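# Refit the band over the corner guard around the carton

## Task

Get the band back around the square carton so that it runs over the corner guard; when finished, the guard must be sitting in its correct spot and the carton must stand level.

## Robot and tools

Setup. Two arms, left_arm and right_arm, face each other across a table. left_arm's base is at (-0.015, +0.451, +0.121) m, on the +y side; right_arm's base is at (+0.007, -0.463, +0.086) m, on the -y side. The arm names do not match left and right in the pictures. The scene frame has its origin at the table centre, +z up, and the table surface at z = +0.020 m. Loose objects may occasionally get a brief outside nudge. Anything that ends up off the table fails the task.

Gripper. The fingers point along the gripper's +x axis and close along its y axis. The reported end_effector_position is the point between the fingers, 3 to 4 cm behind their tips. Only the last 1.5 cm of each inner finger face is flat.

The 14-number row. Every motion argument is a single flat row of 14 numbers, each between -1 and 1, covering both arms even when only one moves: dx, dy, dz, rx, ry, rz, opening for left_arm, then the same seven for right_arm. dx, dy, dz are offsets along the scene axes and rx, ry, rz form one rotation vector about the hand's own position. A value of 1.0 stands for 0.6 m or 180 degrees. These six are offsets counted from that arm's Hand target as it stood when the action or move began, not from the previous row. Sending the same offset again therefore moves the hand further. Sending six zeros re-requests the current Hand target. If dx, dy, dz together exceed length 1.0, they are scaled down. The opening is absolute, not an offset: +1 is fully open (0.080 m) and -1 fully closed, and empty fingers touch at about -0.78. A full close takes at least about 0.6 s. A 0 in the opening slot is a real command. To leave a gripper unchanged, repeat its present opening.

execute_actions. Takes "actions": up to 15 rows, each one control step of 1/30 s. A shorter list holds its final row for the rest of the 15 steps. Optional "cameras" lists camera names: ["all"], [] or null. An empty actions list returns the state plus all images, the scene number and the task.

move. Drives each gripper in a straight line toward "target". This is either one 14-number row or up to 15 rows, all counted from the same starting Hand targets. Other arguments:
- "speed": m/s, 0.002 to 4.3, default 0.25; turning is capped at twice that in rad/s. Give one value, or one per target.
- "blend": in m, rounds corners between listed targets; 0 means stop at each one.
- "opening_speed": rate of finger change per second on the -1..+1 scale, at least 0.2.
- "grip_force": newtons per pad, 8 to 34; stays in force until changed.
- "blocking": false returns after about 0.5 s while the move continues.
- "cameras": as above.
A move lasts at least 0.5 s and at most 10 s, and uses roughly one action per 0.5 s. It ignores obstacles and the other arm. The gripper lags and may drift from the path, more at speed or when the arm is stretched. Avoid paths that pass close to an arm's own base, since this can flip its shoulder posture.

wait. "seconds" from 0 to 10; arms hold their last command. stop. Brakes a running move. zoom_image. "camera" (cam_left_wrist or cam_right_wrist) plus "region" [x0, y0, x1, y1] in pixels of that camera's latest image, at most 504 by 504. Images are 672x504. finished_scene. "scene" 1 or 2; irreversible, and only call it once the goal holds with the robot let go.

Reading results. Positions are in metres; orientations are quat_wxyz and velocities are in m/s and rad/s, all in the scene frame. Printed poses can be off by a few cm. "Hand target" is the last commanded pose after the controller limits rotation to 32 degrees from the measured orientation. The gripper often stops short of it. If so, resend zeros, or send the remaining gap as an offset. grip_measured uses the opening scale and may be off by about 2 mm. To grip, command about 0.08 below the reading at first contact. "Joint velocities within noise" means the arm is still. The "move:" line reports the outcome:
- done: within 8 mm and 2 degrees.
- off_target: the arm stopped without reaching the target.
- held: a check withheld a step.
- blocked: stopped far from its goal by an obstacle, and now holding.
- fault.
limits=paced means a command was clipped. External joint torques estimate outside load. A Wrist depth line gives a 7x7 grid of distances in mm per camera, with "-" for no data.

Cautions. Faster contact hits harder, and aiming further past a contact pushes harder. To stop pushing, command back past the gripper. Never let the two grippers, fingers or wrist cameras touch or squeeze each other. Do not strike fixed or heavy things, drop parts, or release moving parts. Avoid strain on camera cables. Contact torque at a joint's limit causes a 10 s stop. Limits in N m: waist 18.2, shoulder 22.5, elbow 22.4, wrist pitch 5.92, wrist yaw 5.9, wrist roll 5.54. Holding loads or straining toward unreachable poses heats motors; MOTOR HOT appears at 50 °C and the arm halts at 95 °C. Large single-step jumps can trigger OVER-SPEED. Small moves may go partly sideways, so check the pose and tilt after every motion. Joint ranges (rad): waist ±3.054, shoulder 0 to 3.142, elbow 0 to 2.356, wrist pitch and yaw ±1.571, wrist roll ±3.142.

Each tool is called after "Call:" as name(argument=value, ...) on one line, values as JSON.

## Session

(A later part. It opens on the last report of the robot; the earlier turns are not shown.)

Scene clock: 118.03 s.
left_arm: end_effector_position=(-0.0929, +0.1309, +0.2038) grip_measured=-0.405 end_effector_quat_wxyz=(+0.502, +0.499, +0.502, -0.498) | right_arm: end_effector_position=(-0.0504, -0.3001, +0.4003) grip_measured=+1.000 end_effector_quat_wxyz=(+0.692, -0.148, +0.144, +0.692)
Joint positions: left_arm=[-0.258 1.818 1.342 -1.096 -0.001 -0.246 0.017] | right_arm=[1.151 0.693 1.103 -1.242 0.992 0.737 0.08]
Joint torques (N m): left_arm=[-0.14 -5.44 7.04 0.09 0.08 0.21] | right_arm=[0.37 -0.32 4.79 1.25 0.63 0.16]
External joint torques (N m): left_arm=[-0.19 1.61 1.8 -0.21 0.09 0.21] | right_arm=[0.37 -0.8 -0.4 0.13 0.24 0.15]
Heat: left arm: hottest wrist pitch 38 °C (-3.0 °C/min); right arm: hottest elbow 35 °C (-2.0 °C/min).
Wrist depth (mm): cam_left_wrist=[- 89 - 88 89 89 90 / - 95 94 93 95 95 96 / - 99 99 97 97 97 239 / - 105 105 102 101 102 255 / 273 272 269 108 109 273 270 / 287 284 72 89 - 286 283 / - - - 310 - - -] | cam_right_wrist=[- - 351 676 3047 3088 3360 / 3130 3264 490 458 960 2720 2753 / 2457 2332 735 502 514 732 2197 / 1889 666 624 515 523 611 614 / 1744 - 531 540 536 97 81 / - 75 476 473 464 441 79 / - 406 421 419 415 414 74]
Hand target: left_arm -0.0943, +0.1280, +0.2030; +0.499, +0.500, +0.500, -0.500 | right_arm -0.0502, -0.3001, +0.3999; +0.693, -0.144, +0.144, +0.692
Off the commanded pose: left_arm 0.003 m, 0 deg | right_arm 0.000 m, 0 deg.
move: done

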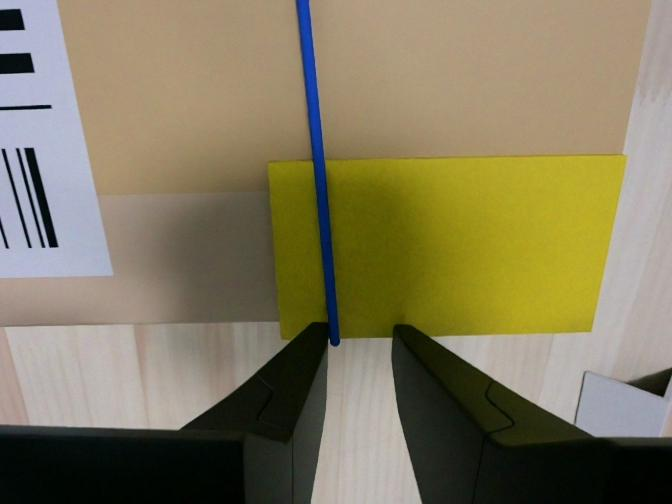

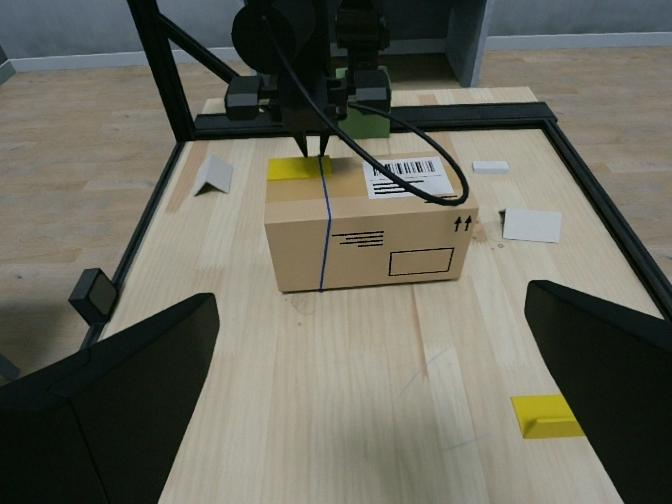

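Call:
move(target=[-0.012, 0, 0, 0, 0, 0, -0.4, -0.0397, 0.3935, -0.3665, 0, 0, 0, -0.4], speed=[0.2], cameras=["all"])

Call:
zoom_image(camera="cam_left_wrist", region=[240, 120, 600, 400])

Scene clock: 129.50 s.
left_arm: end_effector_position=(-0.0983, +0.1304, +0.2038) grip_measured=-0.403 end_effector_quat_wxyz=(+0.500, +0.500, +0.500, -0.500) | right_arm: end_effector_position=(-0.0737, -0.0676, +0.1771) grip_measured=-0.396 end_effector_quat_wxyz=(+0.692, -0.149, +0.147, +0.691)
Joint positions: left_arm=[-0.274 1.823 1.349 -1.096 -0.001 -0.254 0.017] | right_arm=[0.301 1.642 0.575 0.628 0.281 0.126 0.017]
Joint torques (N m): left_arm=[-0.68 -5.3 7.2 0.01 0.07 -0.17] | right_arm=[-0.29 -4.35 6.58 1.68 -0.04 -0.07]
External joint torques (N m): left_arm=[-0.68 1.65 2.01 -0.31 0.08 -0.17] | right_arm=[-0.32 1.32 1.44 0.09 -0.11 -0.07]
Heat: left arm: hottest wrist pitch 37 °C (-5.0 °C/min); right arm: hottest wrist pitch 36 °C (+3.0 °C/min).
Wrist depth (mm): cam_left_wrist=[- 89 - 89 89 89 209 / - 95 94 93 95 95 223 / - 99 99 97 98 99 237 / - 105 105 103 103 102 252 / 271 273 268 108 108 274 272 / 288 283 72 90 - 286 279 / - - - 310 - - -] | cam_right_wrist=[3130 640 199 198 200 195 192 / 457 179 161 157 156 153 149 / 367 152 146 148 150 155 156 / 308 296 173 176 182 185 191 / 264 262 - 201 86 224 235 / 237 - - 221 75 - - / - - - 201 - - -]
Hand target: left_arm -0.1016, +0.1279, +0.2030; +0.499, +0.500, +0.500, -0.500 | right_arm -0.0741, -0.0640, +0.1801; +0.692, -0.144, +0.144, +0.692
Off the commanded pose: left_arm 0.004 m, 0 deg | right_arm 0.005 m, 1 deg.
move: done

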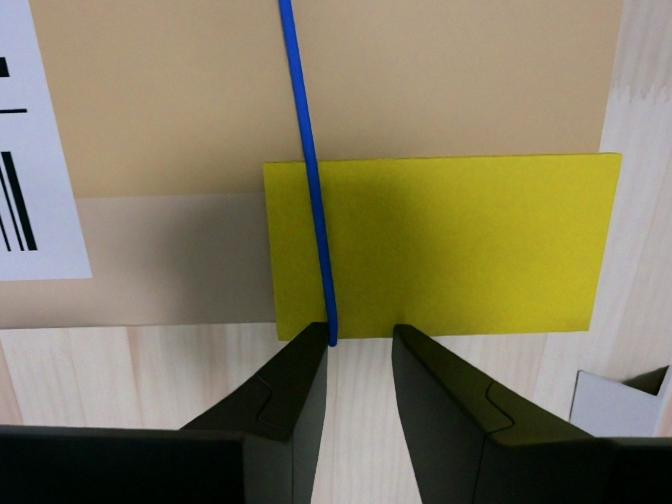

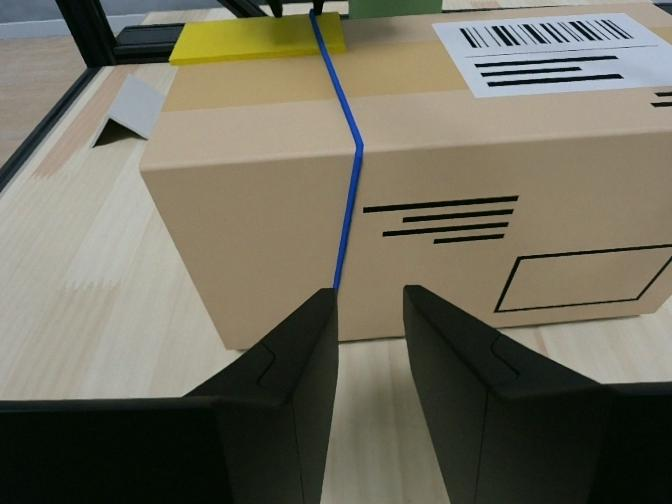

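Scaled by 1.400.

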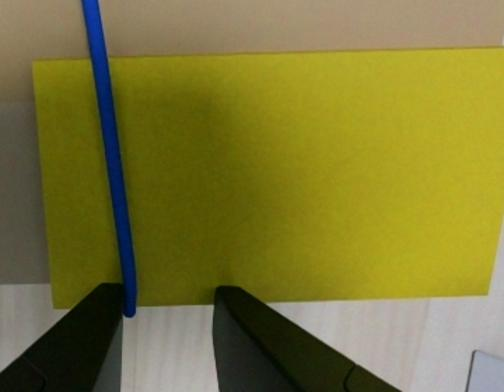

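Call:
move(target=[0.0155, 0, -0.002, 0, 0, 0, -0.4, 0, 0, 0, 0, 0, 0, -0.4], speed=[0.05], cameras=["cam_left_wrist"])

Call:
zoom_image(camera="cam_left_wrist", region=[240, 120, 660, 400])

Scene clock: 135.37 s.
left_arm: end_effector_position=(-0.0945, +0.1289, +0.2038) grip_measured=-0.403 end_effector_quat_wxyz=(+0.500, +0.499, +0.500, -0.501) | right_arm: end_effector_position=(-0.0737, -0.0676, +0.1771) grip_measured=-0.396 end_effector_quat_wxyz=(+0.692, -0.149, +0.147, +0.691)
Joint positions: left_arm=[-0.26 1.823 1.349 -1.094 0.003 -0.24 0.017] | right_arm=[0.301 1.642 0.575 0.628 0.281 0.126 0.017]
Joint torques (N m): left_arm=[0.56 -6.17 5.55 0.34 -0.07 0.23] | right_arm=[-0.25 -4.33 6.52 1.67 -0.01 -0.07]
External joint torques (N m): left_arm=[0.6 0.9 0.3 0.03 -0.06 0.23] | right_arm=[-0.25 1.26 1.41 0.09 -0.09 -0.07]
Heat: left arm: hottest wrist pitch 37 °C (-4.0 °C/min); right arm: hottest elbow 36 °C (-1.0 °C/min).
Wrist depth (mm): cam_left_wrist=[- 87 - 89 89 90 92 / - 94 94 93 95 96 221 / - 98 99 97 98 - 238 / - 105 105 101 103 102 255 / 269 271 270 109 110 277 274 / 285 281 72 89 - 287 285 / - - - 310 - - -] | cam_right_wrist=[3130 524 201 197 199 195 193 / 459 180 161 158 156 154 150 / 367 152 145 149 150 154 156 / 307 296 173 176 182 185 191 / 264 262 - 201 86 224 236 / 237 - - 220 75 - - / - - - 201 - - -]
Hand target: left_arm -0.0923, +0.1279, +0.2018; +0.499, +0.500, +0.500, -0.500 | right_arm -0.0741, -0.0640, +0.1801; +0.692, -0.144, +0.144, +0.692
Off the commanded pose: left_arm 0.003 m, 0 deg | right_arm 0.005 m, 1 deg.
move: done
Images, in order (width x height): cam_left_wrist 672x504.

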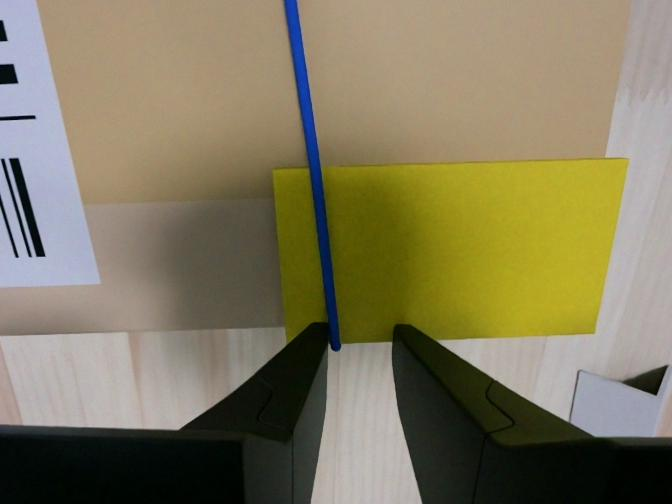

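Scaled by 1.200.

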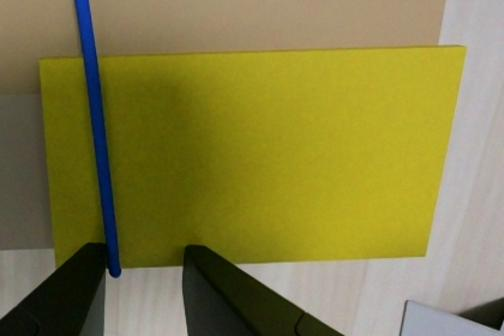

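Call:
move(target=[0, 0, 0, 0, 0, 0, -0.4, -0.005, 0.075, 0.0133, 0, 0, 0, -0.5], speed=[0.1], cameras=["cam_right_wrist"])

Scene clock: 159.73 s.
left_arm: end_effector_position=(-0.0941, +0.1287, +0.2038) grip_measured=-0.403 end_effector_quat_wxyz=(+0.500, +0.498, +0.500, -0.501) | right_arm: end_effector_position=(-0.0768, -0.0223, +0.1861) grip_measured=-0.496 end_effector_quat_wxyz=(+0.693, -0.146, +0.146, +0.691)
Joint positions: left_arm=[-0.259 1.823 1.349 -1.094 0.003 -0.24 0.017] | right_arm=[0.267 1.763 0.763 0.568 0.251 0.112 0.013]
Joint torques (N m): left_arm=[0.48 -6.1 5.54 0.31 -0.05 0.22] | right_arm=[-0.26 -5.26 6.86 1.39 -0.05 -0.07]
External joint torques (N m): left_arm=[0.48 0.94 0.3 -0.01 -0.04 0.22] | right_arm=[-0.28 1.58 1.44 -0.22 -0.11 -0.07]
Heat: left arm: hottest wrist pitch 37 °C (-1.0 °C/min); right arm: hottest elbow 38 °C (+2.0 °C/min).
Wrist depth (mm): cam_left_wrist=[- 88 - 89 89 90 92 / - 94 94 93 95 96 223 / - 99 99 97 98 - 240 / - 105 105 102 104 102 257 / 270 269 271 107 109 278 275 / 286 281 72 90 - 286 285 / - - - 310 - - -] | cam_right_wrist=[459 630 178 445 451 589 571 / 2356 383 167 166 168 165 162 / 380 149 143 139 137 136 130 / 320 121 117 116 118 119 121 / 272 126 124 120 90 142 147 / - - - 167 76 - - / - - - 203 - - -]
Hand target: left_arm -0.0923, +0.1280, +0.2018; +0.499, +0.500, +0.500, -0.500 | right_arm -0.0771, -0.0190, +0.1881; +0.693, -0.144, +0.144, +0.692
Off the commanded pose: left_arm 0.003 m, 0 deg | right_arm 0.004 m, 0 deg.
move: done
Images, in order (width x height): cam_right_wrist 672x504.

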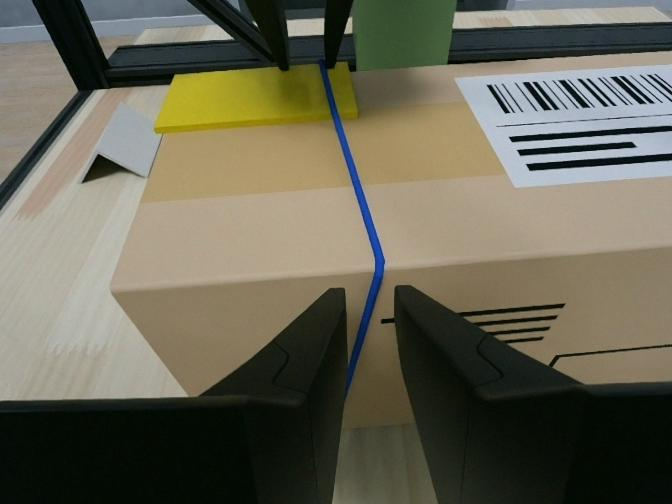

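Call:
move(target=[0, 0, 0, 0, 0, 0, -0.4, 0.003, 0.0158, -0.0083, 0, 0, 0, -0.5], speed=[0.04], cameras=["cam_right_wrist"])

Call:
zoom_image(camera="cam_right_wrist", region=[280, 200, 480, 350])

Scene clock: 165.77 s.
left_arm: end_effector_position=(-0.0940, +0.1287, +0.2038) grip_measured=-0.403 end_effector_quat_wxyz=(+0.500, +0.498, +0.501, -0.501) | right_arm: end_effector_position=(-0.0752, -0.0140, +0.1806) grip_measured=-0.497 end_effector_quat_wxyz=(+0.692, -0.149, +0.147, +0.691)
Joint positions: left_arm=[-0.258 1.823 1.349 -1.094 0.003 -0.24 0.017] | right_arm=[0.255 1.802 0.79 0.578 0.239 0.106 0.013]
Joint torques (N m): left_arm=[0.48 -6.1 5.54 0.3 -0.05 0.2] | right_arm=[-0.48 -4.99 7.14 1.73 -0.08 -0.06]
External joint torques (N m): left_arm=[0.49 0.99 0.24 -0.03 -0.04 0.2] | right_arm=[-0.49 2.02 1.82 0.14 -0.14 -0.06]
Heat: left arm: hottest wrist pitch 37 °C (-1.0 °C/min); right arm: hottest elbow 38 °C (+3.0 °C/min).
Wrist depth (mm): cam_left_wrist=[- 88 - 89 89 90 92 / - 94 94 93 95 96 223 / - 98 99 97 98 100 237 / - 105 105 102 103 102 255 / 269 271 272 107 109 275 274 / 286 283 72 89 - 288 280 / - - - 311 - - -] | cam_right_wrist=[440 576 176 411 423 566 183 / 481 159 157 154 157 154 151 / 367 135 132 131 129 127 124 / 318 113 111 113 109 111 109 / 257 111 111 107 90 125 131 / - - - 158 76 - - / - - - 197 - - -]
Hand target: left_arm -0.0922, +0.1279, +0.2018; +0.499, +0.500, +0.500, -0.500 | right_arm -0.0753, -0.0095, +0.1831; +0.692, -0.144, +0.144, +0.692
Off the commanded pose: left_arm 0.003 m, 0 deg | right_arm 0.005 m, 1 deg.
move: done
Images, in order (width x height): cam_right_wrist 672x504.

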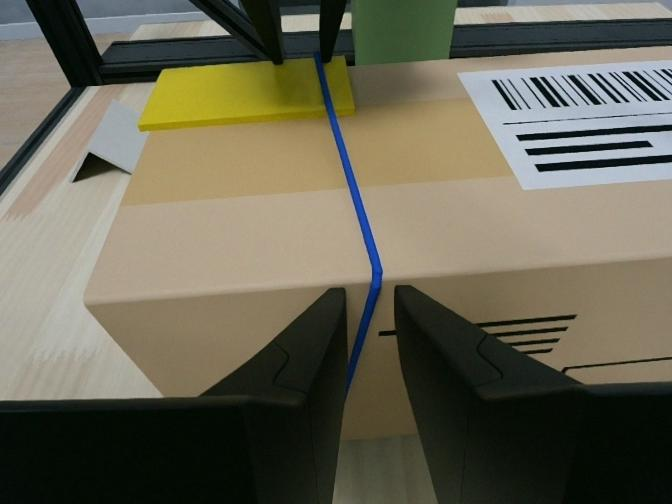

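Scaled by 2.520.

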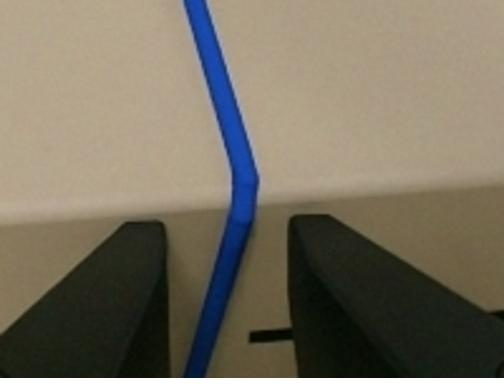

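Call:
move(target=[0, 0, 0, 0, 0, 0, -0.4, 0.003, 0.0075, -0.0033, 0, 0, 0, -0.5], speed=[0.04], cameras=["cam_right_wrist"])

Call:
zoom_image(camera="cam_right_wrist", region=[280, 200, 480, 350])

Scene clock: 168.43 s.
left_arm: end_effector_position=(-0.0940, +0.1287, +0.2038) grip_measured=-0.403 end_effector_quat_wxyz=(+0.500, +0.498, +0.501, -0.501) | right_arm: end_effector_position=(-0.0754, -0.0129, +0.1795) grip_measured=-0.497 end_effector_quat_wxyz=(+0.691, -0.149, +0.146, +0.692)
Joint positions: left_arm=[-0.258 1.823 1.349 -1.094 0.003 -0.24 0.017] | right_arm=[0.253 1.809 0.792 0.582 0.233 0.103 0.013]
Joint torques (N m): left_arm=[0.5 -6.09 5.57 0.29 -0.06 0.21] | right_arm=[-1.09 -4.01 8.38 1.85 -0.13 -0.07]
External joint torques (N m): left_arm=[0.54 0.94 0.33 -0.04 -0.06 0.2] | right_arm=[-1.06 3.03 3.07 0.25 -0.19 -0.07]
Heat: left arm: hottest wrist pitch 37 °C (-1.0 °C/min); right arm: hottest elbow 38 °C (+3.0 °C/min).
Wrist depth (mm): cam_left_wrist=[- 88 - 89 89 90 92 / - 94 94 93 96 96 222 / - 99 99 97 98 99 239 / - 105 105 103 103 102 253 / 269 270 271 105 110 281 272 / 286 281 72 89 - 288 287 / - - - 309 - - -] | cam_right_wrist=[464 2821 174 176 430 557 580 / 482 361 156 153 156 154 151 / 366 139 132 130 129 127 125 / 318 113 111 113 109 110 110 / 258 111 110 108 86 123 131 / - - - 156 76 - - / - - - 196 - - -]
Hand target: left_arm -0.0922, +0.1279, +0.2018; +0.499, +0.500, +0.500, -0.500 | right_arm -0.0736, -0.0050, +0.1812; +0.692, -0.144, +0.144, +0.692
Off the commanded pose: left_arm 0.003 m, 0 deg | right_arm 0.008 m, 1 deg.
move: done
Images, in order (width x height): cam_right_wrist 672x504.

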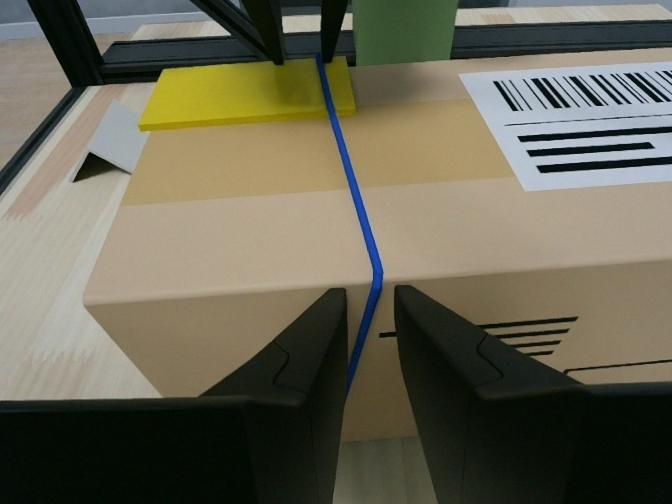

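Scaled by 2.520.

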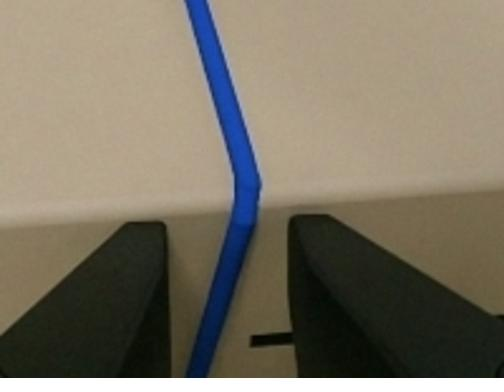

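Call:
move(target=[0, 0, 0, 0, 0, 0, -0.4, 0, 0, 0, 0, 0, 0, -1.0], speed=[0.04], opening_speed=0.6, cameras=["cam_right_wrist"])

Call:
zoom_image(camera="cam_right_wrist", region=[280, 200, 480, 350])

Scene clock: 171.17 s.
left_arm: end_effector_position=(-0.0940, +0.1287, +0.2038) grip_measured=-0.403 end_effector_quat_wxyz=(+0.500, +0.498, +0.501, -0.501) | right_arm: end_effector_position=(-0.0759, -0.0129, +0.1780) grip_measured=-0.768 end_effector_quat_wxyz=(+0.689, -0.150, +0.148, +0.693)
Joint positions: left_arm=[-0.258 1.823 1.349 -1.094 0.003 -0.24 0.017] | right_arm=[0.253 1.812 0.792 0.583 0.229 0.103 0]
Joint torques (N m): left_arm=[0.52 -6.08 5.56 0.3 -0.05 0.2] | right_arm=[-1.1 -4.31 8.34 1.8 0.03 -0.06]
External joint torques (N m): left_arm=[0.53 1.01 0.32 -0.01 -0.05 0.2] | right_arm=[-1.04 2.79 3.02 0.19 -0.05 -0.06]
Heat: left arm: hottest wrist pitch 37 °C (-1.0 °C/min); right arm: hottest elbow 39 °C (+4.1 °C/min).
Wrist depth (mm): cam_left_wrist=[- 87 - 88 89 90 92 / - 94 94 93 95 96 221 / - 99 99 97 98 100 238 / - 105 105 102 103 102 254 / 270 270 271 107 110 275 274 / 284 281 72 89 - 287 284 / - - - 311 - - -] | cam_right_wrist=[2930 3007 175 414 404 180 178 / 482 161 152 152 157 149 147 / 362 126 129 127 125 124 121 / 314 107 115 110 106 107 107 / 255 111 116 89 110 125 129 / - 140 - - - - - / - - - - - - -]
Hand target: left_arm -0.0922, +0.1279, +0.2018; +0.499, +0.500, +0.500, -0.500 | right_arm -0.0735, -0.0051, +0.1810; +0.692, -0.144, +0.144, +0.692
Off the commanded pose: left_arm 0.003 m, 0 deg | right_arm 0.009 m, 1 deg.
move: off_target (right_arm)
Images, in order (width x height): cam_right_wrist 672x504.

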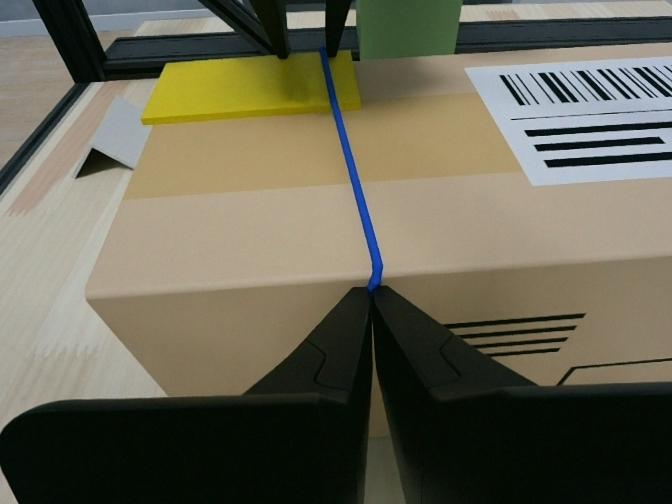

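Scaled by 2.520.

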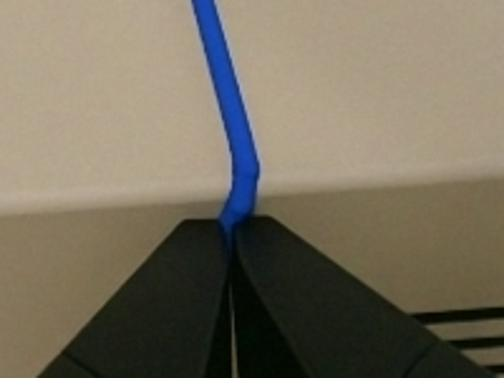

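Call:
move(target=[[0, 0, 0, 0, 0, 0, -0.4, -0.0075, -0.0198, 0.0133, 0, 0, 0, -1.0], [0, 0, 0, 0, 0, 0, -0.4, -0.03, -0.0198, 0.0133, 0, 0, 0, -1.0]], speed=0.05, blend=0.004, cameras=["all"])

Call:
zoom_image(camera="cam_right_wrist", region=[230, 150, 530, 350])

Scene clock: 176.03 s.
left_arm: end_effector_position=(-0.0940, +0.1287, +0.2038) grip_measured=-0.403 end_effector_quat_wxyz=(+0.500, +0.498, +0.501, -0.501) | right_arm: end_effector_position=(-0.0880, -0.0194, +0.1798) grip_measured=-0.769 end_effector_quat_wxyz=(+0.693, -0.155, +0.149, +0.688)
Joint positions: left_arm=[-0.258 1.823 1.349 -1.094 0.003 -0.24 0.017] | right_arm=[0.3 1.796 0.792 0.55 0.283 0.124 0]
Joint torques (N m): left_arm=[0.4 -6.11 5.57 0.3 -0.05 0.22] | right_arm=[0.68 -7.02 6.72 1.47 0.15 0.11]
External joint torques (N m): left_arm=[0.44 0.91 0.34 -0.01 -0.05 0.22] | right_arm=[0.68 -0.01 1.35 -0.12 0.07 0.11]
Heat: left arm: hottest wrist pitch 37 °C (-1.0 °C/min); right arm: hottest elbow 39 °C (+4.1 °C/min).
Wrist depth (mm): cam_left_wrist=[- 87 - 89 89 90 92 / - 94 94 94 95 96 222 / - 99 99 97 98 99 238 / - 105 105 102 103 102 256 / 269 270 272 106 110 278 274 / 284 281 72 90 - 284 286 / - - - 306 - - -] | cam_right_wrist=[2856 3088 440 171 414 180 178 / 454 391 154 153 158 150 148 / 355 339 128 127 125 124 123 / 300 107 109 111 110 112 111 / 260 135 123 89 121 138 143 / - - - - - - 174 / - - - - - - -]
Hand target: left_arm -0.0922, +0.1280, +0.2018; +0.499, +0.500, +0.500, -0.500 | right_arm -0.0914, -0.0169, +0.1890; +0.693, -0.144, +0.144, +0.692
Off the commanded pose: left_arm 0.003 m, 0 deg | right_arm 0.010 m, 1 deg.
move: off_target (right_arm)

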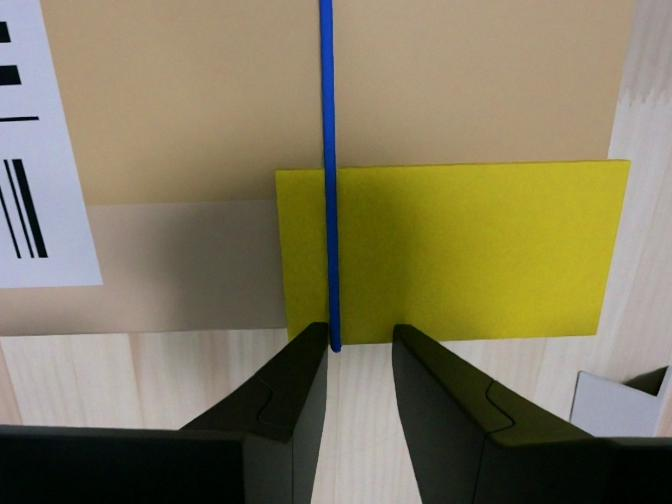

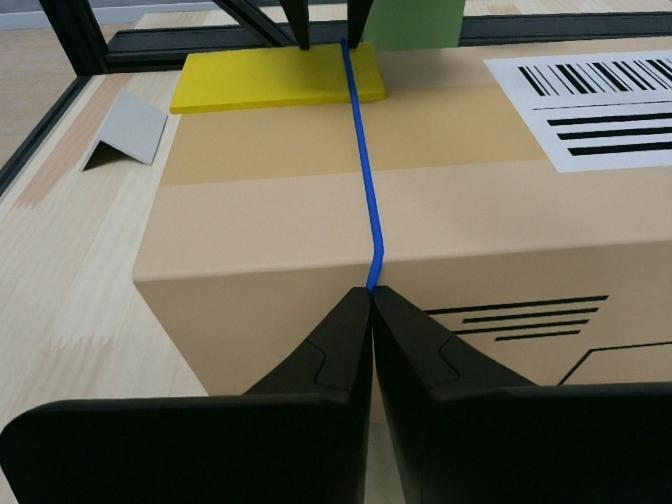

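Scaled by 1.680.

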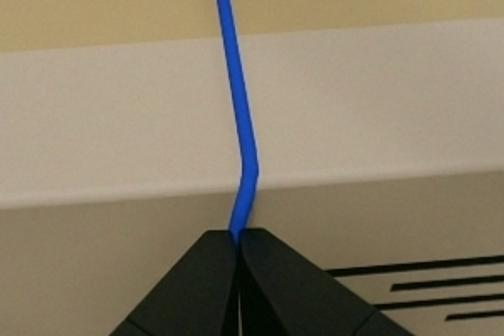

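Call:
move(target=[0, 0, 0, 0, 0, 0, -0.4, -0.0108, 0, 0.0167, 0, 0, 0, -1.0], speed=0.05, cameras=["all"])

Call:
zoom_image(camera="cam_right_wrist", region=[230, 150, 530, 350])

Scene clock: 178.63 s.
left_arm: end_effector_position=(-0.0940, +0.1287, +0.2038) grip_measured=-0.403 end_effector_quat_wxyz=(+0.500, +0.498, +0.501, -0.501) | right_arm: end_effector_position=(-0.0950, -0.0205, +0.1836) grip_measured=-0.769 end_effector_quat_wxyz=(+0.691, -0.162, +0.152, +0.688)
Joint positions: left_arm=[-0.258 1.823 1.349 -1.094 0.003 -0.24 0.017] | right_arm=[0.32 1.783 0.813 0.5 0.298 0.132 0]
Joint torques (N m): left_arm=[0.47 -6.09 5.49 0.28 -0.04 0.21] | right_arm=[0.44 -8.06 7.3 1.56 0.25 0.15]
External joint torques (N m): left_arm=[0.43 0.98 0.25 -0.03 -0.03 0.21] | right_arm=[0.4 -1.01 1.79 -0.04 0.17 0.14]
Heat: left arm: hottest wrist pitch 37 °C (-1.0 °C/min); right arm: hottest elbow 39 °C (+4.0 °C/min).
Wrist depth (mm): cam_left_wrist=[- 88 - 89 89 90 92 / - 94 94 94 95 96 222 / - 99 99 97 98 99 237 / - 105 105 102 104 102 252 / 270 270 271 108 109 274 273 / 285 282 72 89 - 286 284 / - - - 309 - - -] | cam_right_wrist=[2568 618 181 172 418 182 181 / 445 395 157 155 155 153 151 / 350 349 131 130 128 131 126 / 299 289 111 113 113 115 116 / 259 252 125 89 123 141 146 / - 240 - - - - 180 / - - - - - - -]
Hand target: left_arm -0.0922, +0.1280, +0.2018; +0.499, +0.500, +0.500, -0.500 | right_arm -0.0980, -0.0169, +0.1991; +0.692, -0.144, +0.144, +0.692
Off the commanded pose: left_arm 0.003 m, 0 deg | right_arm 0.016 m, 2 deg.
move: off_target (right_arm)

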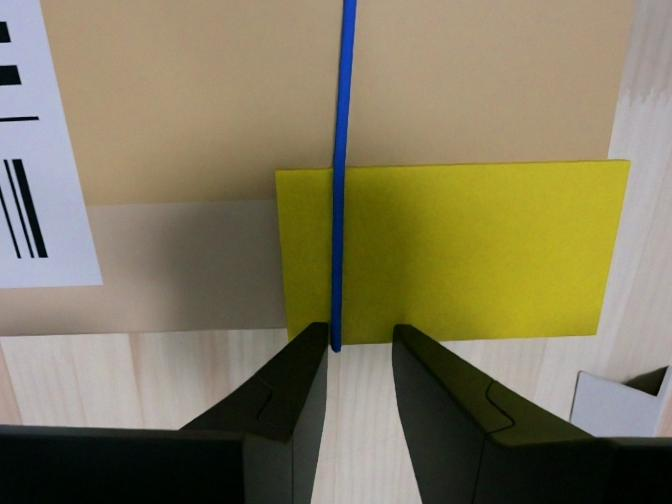

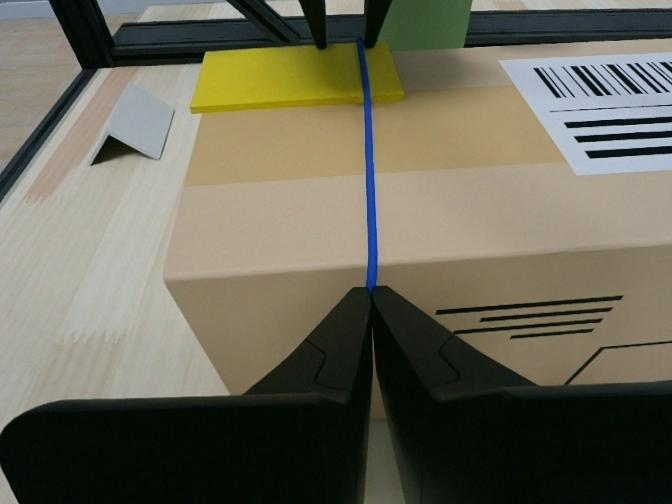

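Scaled by 1.680.

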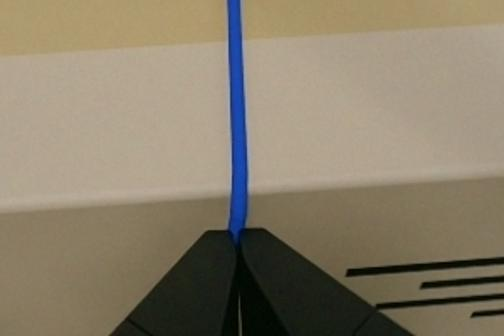

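Call:
move(target=[[0, 0, 0, 0, 0, 0, -0.4, 0.002, 0.0125, -0.029, 0, 0, 0, -1.0], [0, 0, 0, 0, 0, 0, -0.4, 0.002, 0.0125, -0.029, 0, 0, 0, -0.4]], speed=0.05, opening_speed=0.6, cameras=["all"])

Call:
zoom_image(camera="cam_right_wrist", region=[230, 150, 530, 350])

Scene clock: 182.60 s.
left_arm: end_effector_position=(-0.0939, +0.1287, +0.2038) grip_measured=-0.403 end_effector_quat_wxyz=(+0.500, +0.498, +0.501, -0.501) | right_arm: end_effector_position=(-0.0913, -0.0135, +0.1787) grip_measured=-0.405 end_effector_quat_wxyz=(+0.698, -0.150, +0.147, +0.684)
Joint positions: left_arm=[-0.258 1.823 1.349 -1.094 0.003 -0.24 0.017] | right_arm=[0.31 1.825 0.815 0.565 0.306 0.132 0.017]
Joint torques (N m): left_arm=[0.44 -6.13 5.54 0.35 -0.05 0.2] | right_arm=[0.46 -5.15 7.3 1.97 -0.39 -0.03]
External joint torques (N m): left_arm=[0.49 0.9 0.29 0.02 -0.04 0.2] | right_arm=[0.52 2.05 1.96 0.38 -0.48 -0.04]
Heat: left arm: hottest wrist pitch 37 °C (-1.0 °C/min); right arm: hottest elbow 39 °C (+4.0 °C/min).
Wrist depth (mm): cam_left_wrist=[- 88 - 89 89 90 92 / - 94 94 94 95 96 222 / - 99 99 97 98 100 238 / - 105 105 103 103 102 253 / 269 270 272 107 110 279 272 / 285 282 72 89 - 285 290 / - - - 310 - - -] | cam_right_wrist=[455 637 439 171 - 183 181 / 445 168 150 147 158 150 148 / 358 133 128 126 125 124 122 / 301 106 114 110 108 108 110 / 259 111 110 99 88 123 133 / 233 - - 159 80 - - / - - - 196 - - -]
Hand target: left_arm -0.0923, +0.1279, +0.2018; +0.499, +0.500, +0.500, -0.500 | right_arm -0.0968, -0.0093, +0.1817; +0.693, -0.144, +0.144, +0.692
Off the commanded pose: left_arm 0.003 m, 0 deg | right_arm 0.008 m, 1 deg.
move: done

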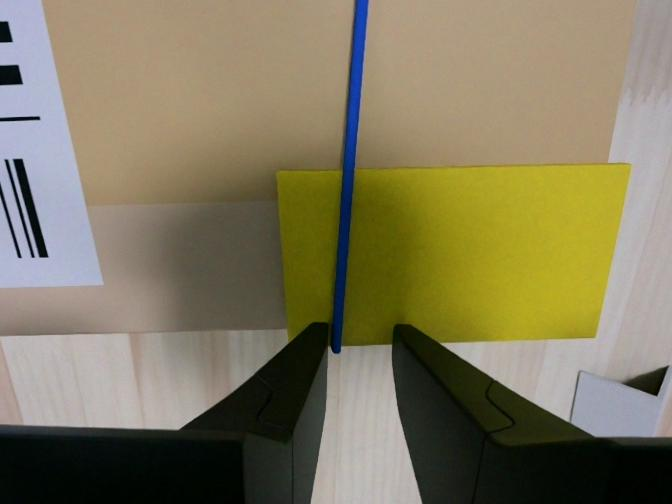

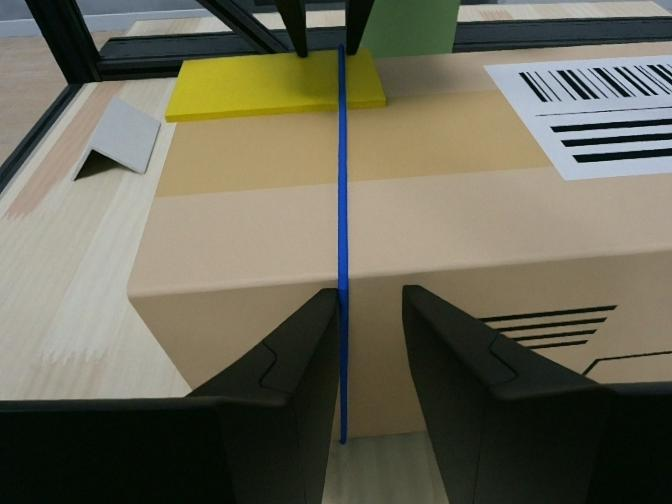

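Scaled by 1.680.

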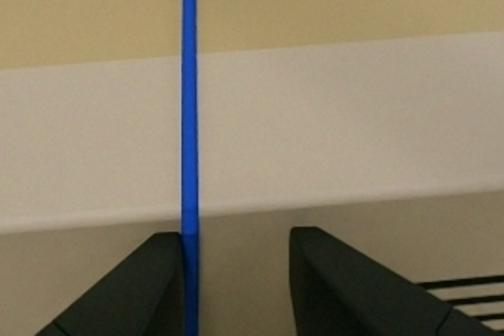

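Call:
move(target=[[0.001, 0, 0.07, 0, 0, 0, -0.4, -0.008, -0.1, 0.035, 0, 0, 0, -0.4], [-0.138, -0.013, 0.07, 0, 0, 0, -1.0, -0.008, -0.1, 0.035, 0, 0, 0, -0.4]], speed=0.12, opening_speed=1.0, cameras=["all"])

Call:
zoom_image(camera="cam_right_wrist", region=[60, 20, 460, 320])

Scene clock: 194.80 s.
left_arm: end_effector_position=(-0.1738, +0.1233, +0.2433) grip_measured=-0.770 end_effector_quat_wxyz=(+0.497, +0.503, +0.500, -0.501) | right_arm: end_effector_position=(-0.1016, -0.0677, +0.2000) grip_measured=-0.404 end_effector_quat_wxyz=(+0.692, -0.148, +0.145, +0.692)
Joint positions: left_arm=[-0.469 1.931 1.649 -1.293 0.003 -0.443 0] | right_arm=[0.395 1.596 0.652 0.494 0.365 0.165 0.017]
Joint torques (N m): left_arm=[-0.01 -6.46 7.68 -0.11 -0.06 -0.2] | right_arm=[0.25 -6.13 4.96 1.35 0.23 0.14]
External joint torques (N m): left_arm=[-0.01 1.48 2.29 -0.42 -0.04 -0.2] | right_arm=[0.27 -0.45 -0.51 -0.2 0.12 0.14]
Heat: left arm: hottest wrist pitch 37 °C (+0.0 °C/min); right arm: hottest elbow 40 °C (+4.0 °C/min).
Wrist depth (mm): cam_left_wrist=[- 123 122 245 247 248 247 / 127 129 129 258 260 261 262 / - 136 - 275 276 277 277 / 140 142 140 294 293 296 296 / 311 312 313 303 313 316 318 / 336 334 - 73 - 336 343 / - - - - - - -] | cam_right_wrist=[3516 496 633 492 473 619 235 / 2511 495 219 203 198 197 193 / 421 396 173 165 163 163 164 / 339 335 185 174 177 180 185 / 290 288 295 195 87 225 238 / 261 - - 243 80 - - / - - - 218 - - -]
Hand target: left_arm -0.1750, +0.1201, +0.2439; +0.499, +0.500, +0.500, -0.500 | right_arm -0.1017, -0.0694, +0.2027; +0.692, -0.144, +0.144, +0.692
Off the commanded pose: left_arm 0.003 m, 0 deg | right_arm 0.003 m, 0 deg.
move: done

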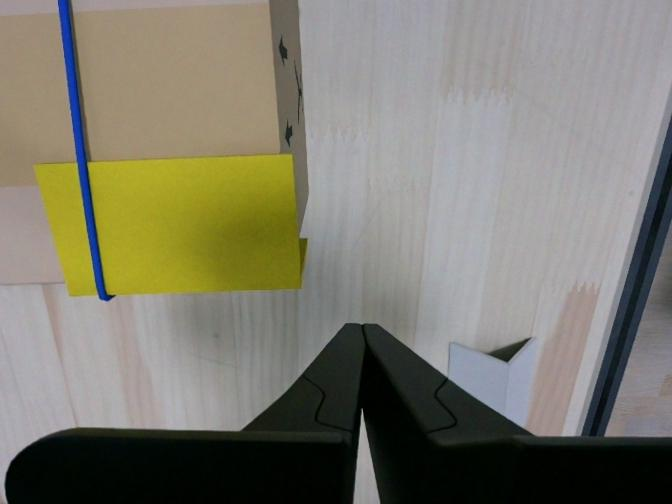

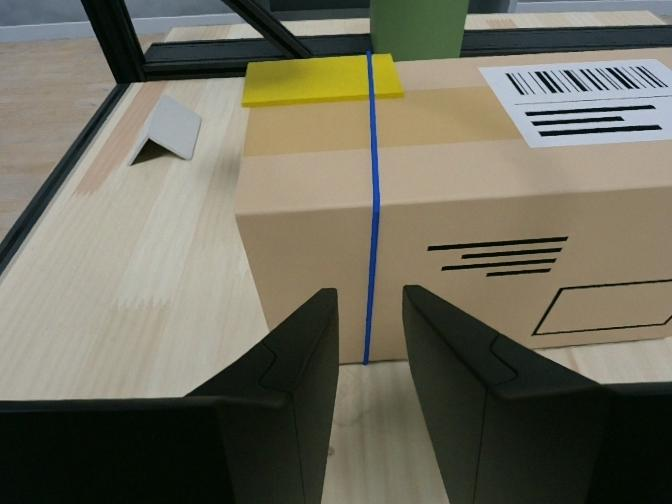

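Scaled by 1.260.

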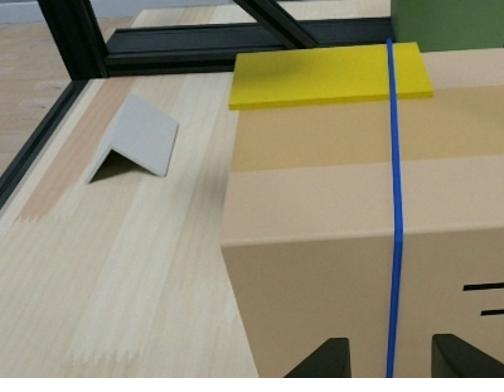

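Call:
move(target=[[0, -0.002, -0.0865, 0, 0, 0, -1.0, 0, 0, 0, 0, 0, 0, -0.4], [0.0167, -0.002, -0.0865, 0, 0, 0, -1.0, 0, 0, 0, 0, 0, 0, -0.4]], speed=[0.1, 0.03], cameras=["cam_left_wrist"])

Call:
zoom_image(camera="cam_left_wrist", region=[100, 100, 500, 400])

Scene clock: 200.53 s.
left_arm: end_effector_position=(-0.1664, +0.1181, +0.1911) grip_measured=-0.771 end_effector_quat_wxyz=(+0.500, +0.500, +0.502, -0.498) | right_arm: end_effector_position=(-0.1016, -0.0678, +0.1999) grip_measured=-0.404 end_effector_quat_wxyz=(+0.692, -0.148, +0.145, +0.692)
Joint positions: left_arm=[-0.445 1.964 1.486 -1.096 0.003 -0.429 0] | right_arm=[0.395 1.596 0.652 0.494 0.365 0.165 0.017]
Joint torques (N m): left_arm=[0.15 -8.44 4.76 0.2 -0.05 0.19] | right_arm=[0.34 -6.11 5.02 1.38 0.24 0.15]
External joint torques (N m): left_arm=[0.21 -0.45 -0.49 -0.11 -0.04 0.19] | right_arm=[0.31 -0.4 -0.51 -0.19 0.14 0.15]
Heat: left arm: hottest wrist pitch 37 °C (+0.0 °C/min); right arm: hottest elbow 39 °C (+2.0 °C/min).
Wrist depth (mm): cam_left_wrist=[- - - 199 201 200 199 / - 80 - 208 211 211 212 / - 83 - 224 224 225 224 / - 87 - 238 238 239 238 / - 91 92 96 255 254 256 / 279 99 - 73 265 268 274 / - - - - - - -] | cam_right_wrist=[- - - 676 468 228 225 / - - 463 - 208 196 193 / 403 382 - - - 167 164 / 338 336 310 187 - - - / 290 287 295 195 85 231 248 / 261 - - 242 80 - - / - - - 217 - - -]
Hand target: left_arm -0.1650, +0.1189, +0.1919; +0.499, +0.500, +0.500, -0.500 | right_arm -0.1016, -0.0695, +0.2026; +0.692, -0.144, +0.144, +0.692
Off the commanded pose: left_arm 0.002 m, 0 deg | right_arm 0.003 m, 0 deg.
move: done
Images, in order (width x height): cam_left_wrist 672x504.

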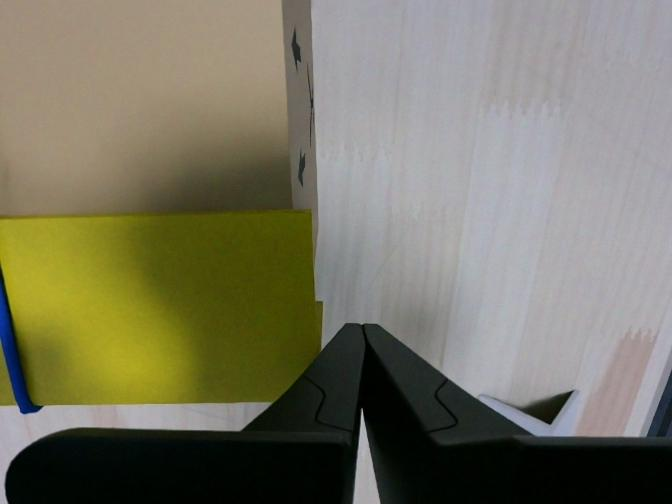

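Scaled by 1.260.

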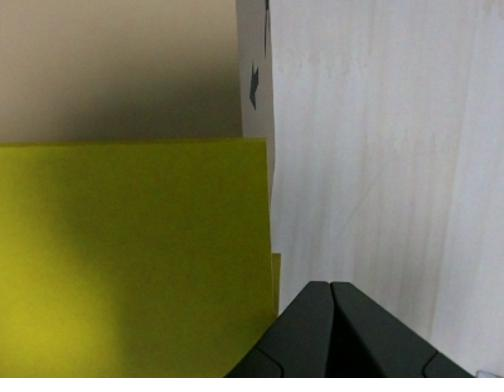

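Call:
move(target=[0.0117, 0, 0, 0, 0, 0, -1.0, 0, 0, 0, 0, 0, 0, -0.4], speed=0.02, cameras=["cam_left_wrist"])

Call:
zoom_image(camera="cam_left_wrist", region=[200, 150, 450, 350])

Scene clock: 203.23 s.
left_arm: end_effector_position=(-0.1615, +0.1183, +0.1886) grip_measured=-0.771 end_effector_quat_wxyz=(+0.498, +0.502, +0.502, -0.498) | right_arm: end_effector_position=(-0.1016, -0.0678, +0.1999) grip_measured=-0.404 end_effector_quat_wxyz=(+0.692, -0.148, +0.145, +0.692)
Joint positions: left_arm=[-0.432 1.963 1.474 -1.09 0.003 -0.412 0] | right_arm=[0.395 1.596 0.652 0.494 0.365 0.165 0.017]
Joint torques (N m): left_arm=[0.67 -9.29 4.45 0.13 -0.08 0.22] | right_arm=[0.31 -6.14 4.97 1.37 0.23 0.15]
External joint torques (N m): left_arm=[0.66 -1.3 -0.78 -0.18 -0.07 0.22] | right_arm=[0.33 -0.4 -0.58 -0.21 0.12 0.15]
Heat: left arm: hottest wrist pitch 37 °C (+0.0 °C/min); right arm: hottest elbow 39 °C (+2.0 °C/min).
Wrist depth (mm): cam_left_wrist=[- - - 198 197 198 198 / - 78 - 206 209 209 209 / - 82 - 219 222 222 222 / - 83 83 233 236 236 238 / - 89 90 95 251 252 254 / - 98 - 73 262 269 271 / - - - - - - -] | cam_right_wrist=[3218 503 - 672 484 228 224 / - - 464 - 198 196 186 / 404 381 - 165 - 166 164 / 338 334 312 - - - 178 / 290 288 294 195 85 - - / 262 - - 243 80 - - / - - - 217 - - -]
Hand target: left_arm -0.1580, +0.1190, +0.1918; +0.499, +0.500, +0.500, -0.500 | right_arm -0.1016, -0.0695, +0.2026; +0.692, -0.144, +0.144, +0.692
Off the commanded pose: left_arm 0.005 m, 0 deg | right_arm 0.003 m, 0 deg.
move: done
Images, in order (width x height): cam_left_wrist 672x504.

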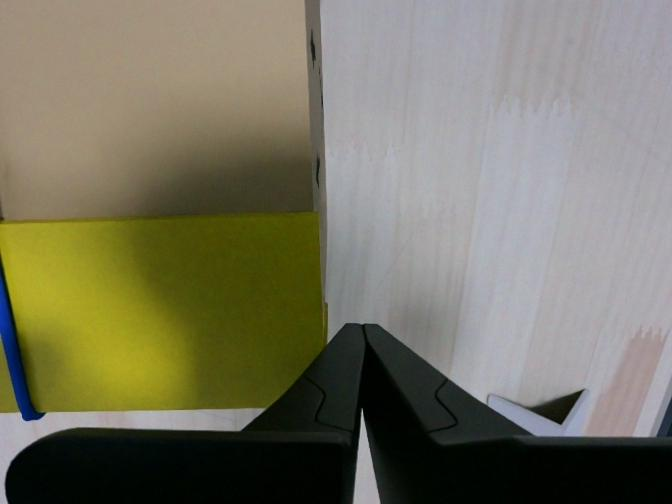

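Scaled by 2.016.

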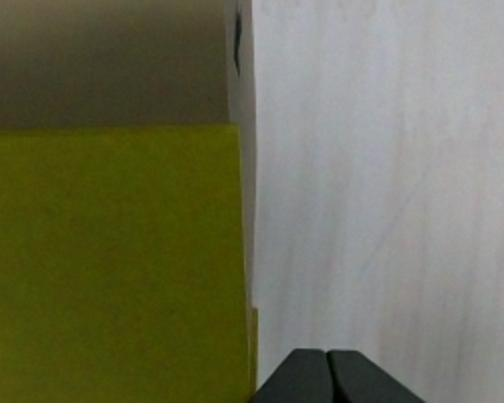

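Call:
move(target=[0.0045, 0, 0.002, 0, 0, 0, -1.0, 0, 0, 0, 0, 0, 0, -0.4], speed=0.02, cameras=["cam_left_wrist"])

Call:
zoom_image(camera="cam_left_wrist", region=[200, 150, 450, 350])

Scene clock: 206.67 s.
left_arm: end_effector_position=(-0.1594, +0.1182, +0.1888) grip_measured=-0.771 end_effector_quat_wxyz=(+0.497, +0.503, +0.502, -0.498) | right_arm: end_effector_position=(-0.1016, -0.0678, +0.1999) grip_measured=-0.404 end_effector_quat_wxyz=(+0.692, -0.148, +0.145, +0.692)
Joint positions: left_arm=[-0.427 1.96 1.471 -1.09 0.004 -0.405 0] | right_arm=[0.395 1.596 0.652 0.494 0.365 0.165 0.017]
Joint torques (N m): left_arm=[0.9 -9.49 4.57 -0.11 -0.1 0.19] | right_arm=[0.31 -6.03 5.01 1.36 0.23 0.13]
External joint torques (N m): left_arm=[0.9 -1.52 -0.69 -0.43 -0.09 0.19] | right_arm=[0.31 -0.31 -0.52 -0.21 0.13 0.13]
Heat: left arm: hottest shoulder 37 °C (+2.0 °C/min); right arm: hottest elbow 39 °C (+2.0 °C/min).
Wrist depth (mm): cam_left_wrist=[- - - 197 198 197 197 / - 78 - 209 209 209 209 / - 82 - 221 221 221 222 / - 83 83 232 235 236 237 / - 89 90 95 253 253 252 / - 98 - 73 263 268 272 / - - - - - - -] | cam_right_wrist=[- 499 - - 489 228 109 / 2332 - 224 - 205 196 193 / 419 383 - 171 - 166 164 / 337 334 186 - - - 179 / 290 289 295 195 85 - - / 261 - - 243 80 - - / - - - 218 - - -]
Hand target: left_arm -0.1553, +0.1189, +0.1931; +0.500, +0.500, +0.500, -0.500 | right_arm -0.1016, -0.0695, +0.2026; +0.692, -0.144, +0.144, +0.692
Off the commanded pose: left_arm 0.006 m, 0 deg | right_arm 0.003 m, 0 deg.
move: done
Images, in order (width x height): cam_left_wrist 672x504.

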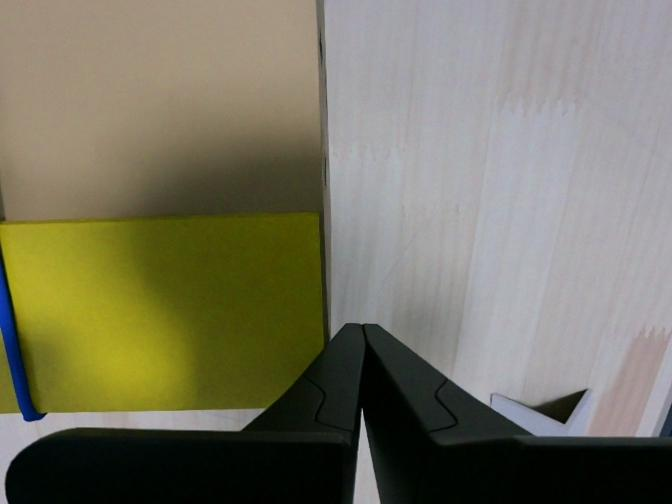

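Scaled by 2.016.

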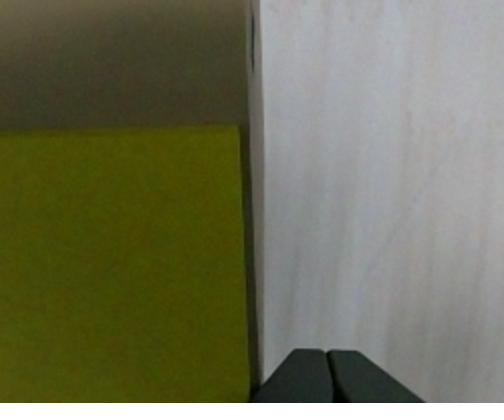

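Call:
move(target=[[-0.018, 0, 0, 0, 0, 0, -1.0, 0, 0, 0, 0, 0, 0, -0.4], [-0.018, 0, 0.06, 0, 0, 0, -1.0, 0, 0, 0, 0, 0, 0, -0.4], [0.112, 0.012, 0.08, 0, 0, 0, -0.4, 0, 0, 0, 0, 0, 0, -0.4]], speed=[0.05, 0.12, 0.15], blend=[0, 0.015, 0], cameras=["all"])

Call:
zoom_image(camera="cam_left_wrist", region=[200, 50, 600, 350])

Call:
zoom_image(camera="cam_right_wrist", region=[200, 20, 600, 320])

Scene clock: 213.07 s.
left_arm: end_effector_position=(-0.0891, +0.1238, +0.2372) grip_measured=-0.404 end_effector_quat_wxyz=(+0.499, +0.501, +0.504, -0.497) | right_arm: end_effector_position=(-0.1016, -0.0678, +0.1999) grip_measured=-0.404 end_effector_quat_wxyz=(+0.692, -0.148, +0.145, +0.692)
Joint positions: left_arm=[-0.24 1.826 1.487 -1.241 0.004 -0.226 0.017] | right_arm=[0.395 1.596 0.652 0.494 0.365 0.165 0.017]
Joint torques (N m): left_arm=[-0.08 -8.69 4.88 -0.11 -0.08 0.2] | right_arm=[0.33 -6.11 4.95 1.38 0.24 0.15]
External joint torques (N m): left_arm=[-0.08 -1.46 -0.5 -0.41 -0.07 0.2] | right_arm=[0.3 -0.38 -0.6 -0.2 0.14 0.15]
Heat: left arm: hottest shoulder 37 °C (+2.0 °C/min); right arm: hottest elbow 38 °C (+0.0 °C/min).
Wrist depth (mm): cam_left_wrist=[- 118 117 118 - 118 243 / 123 124 125 124 126 127 258 / 132 131 133 130 129 263 273 / 139 138 140 135 - 292 291 / 305 306 304 303 308 311 310 / 325 323 72 89 - 323 331 / - - - 358 - - -] | cam_right_wrist=[3174 490 635 476 471 638 624 / 2511 494 445 202 199 196 194 / 419 397 172 165 163 163 164 / 338 335 186 175 177 181 186 / 291 288 296 195 87 225 238 / 262 - - 243 80 - - / - - - 218 - - -]
Hand target: left_arm -0.0881, +0.1261, +0.2411; +0.500, +0.500, +0.500, -0.500 | right_arm -0.1016, -0.0695, +0.2026; +0.692, -0.144, +0.144, +0.692
Off the commanded pose: left_arm 0.005 m, 1 deg | right_arm 0.003 m, 0 deg.
move: done

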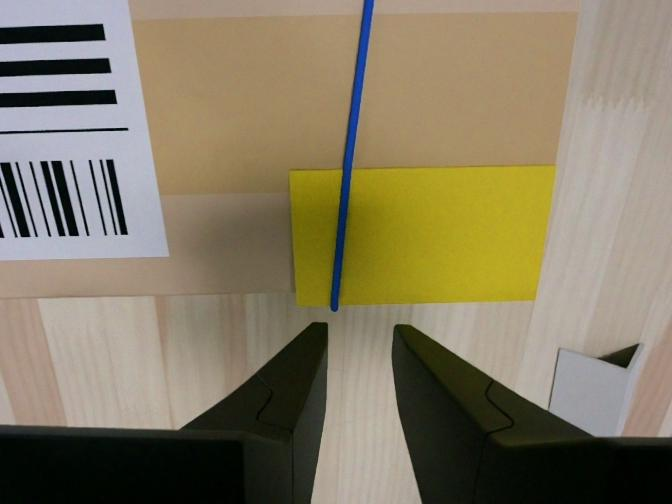

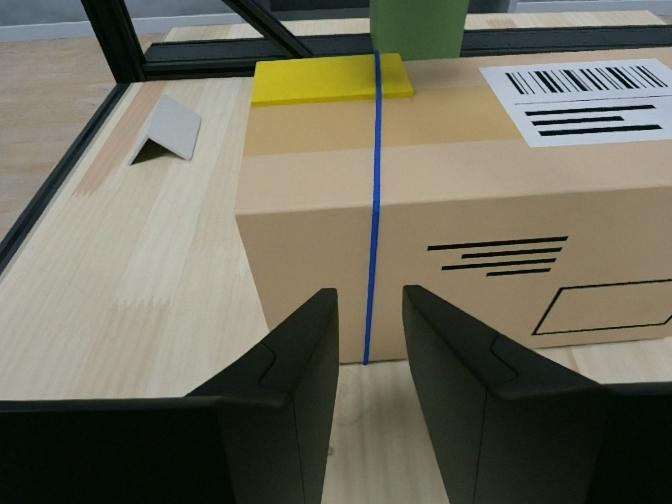

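Scaled by 1.260.

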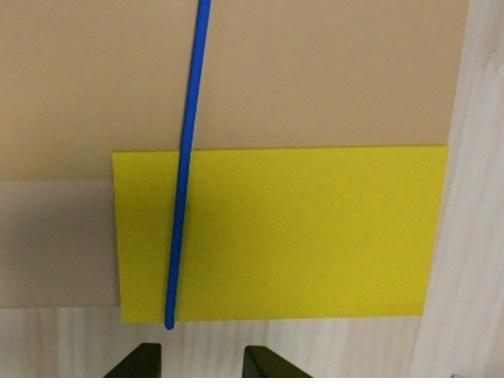

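Scaled by 1.260.

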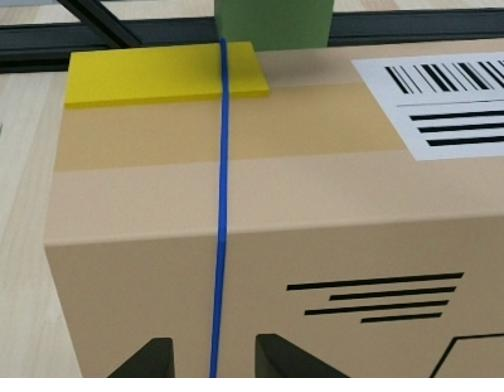

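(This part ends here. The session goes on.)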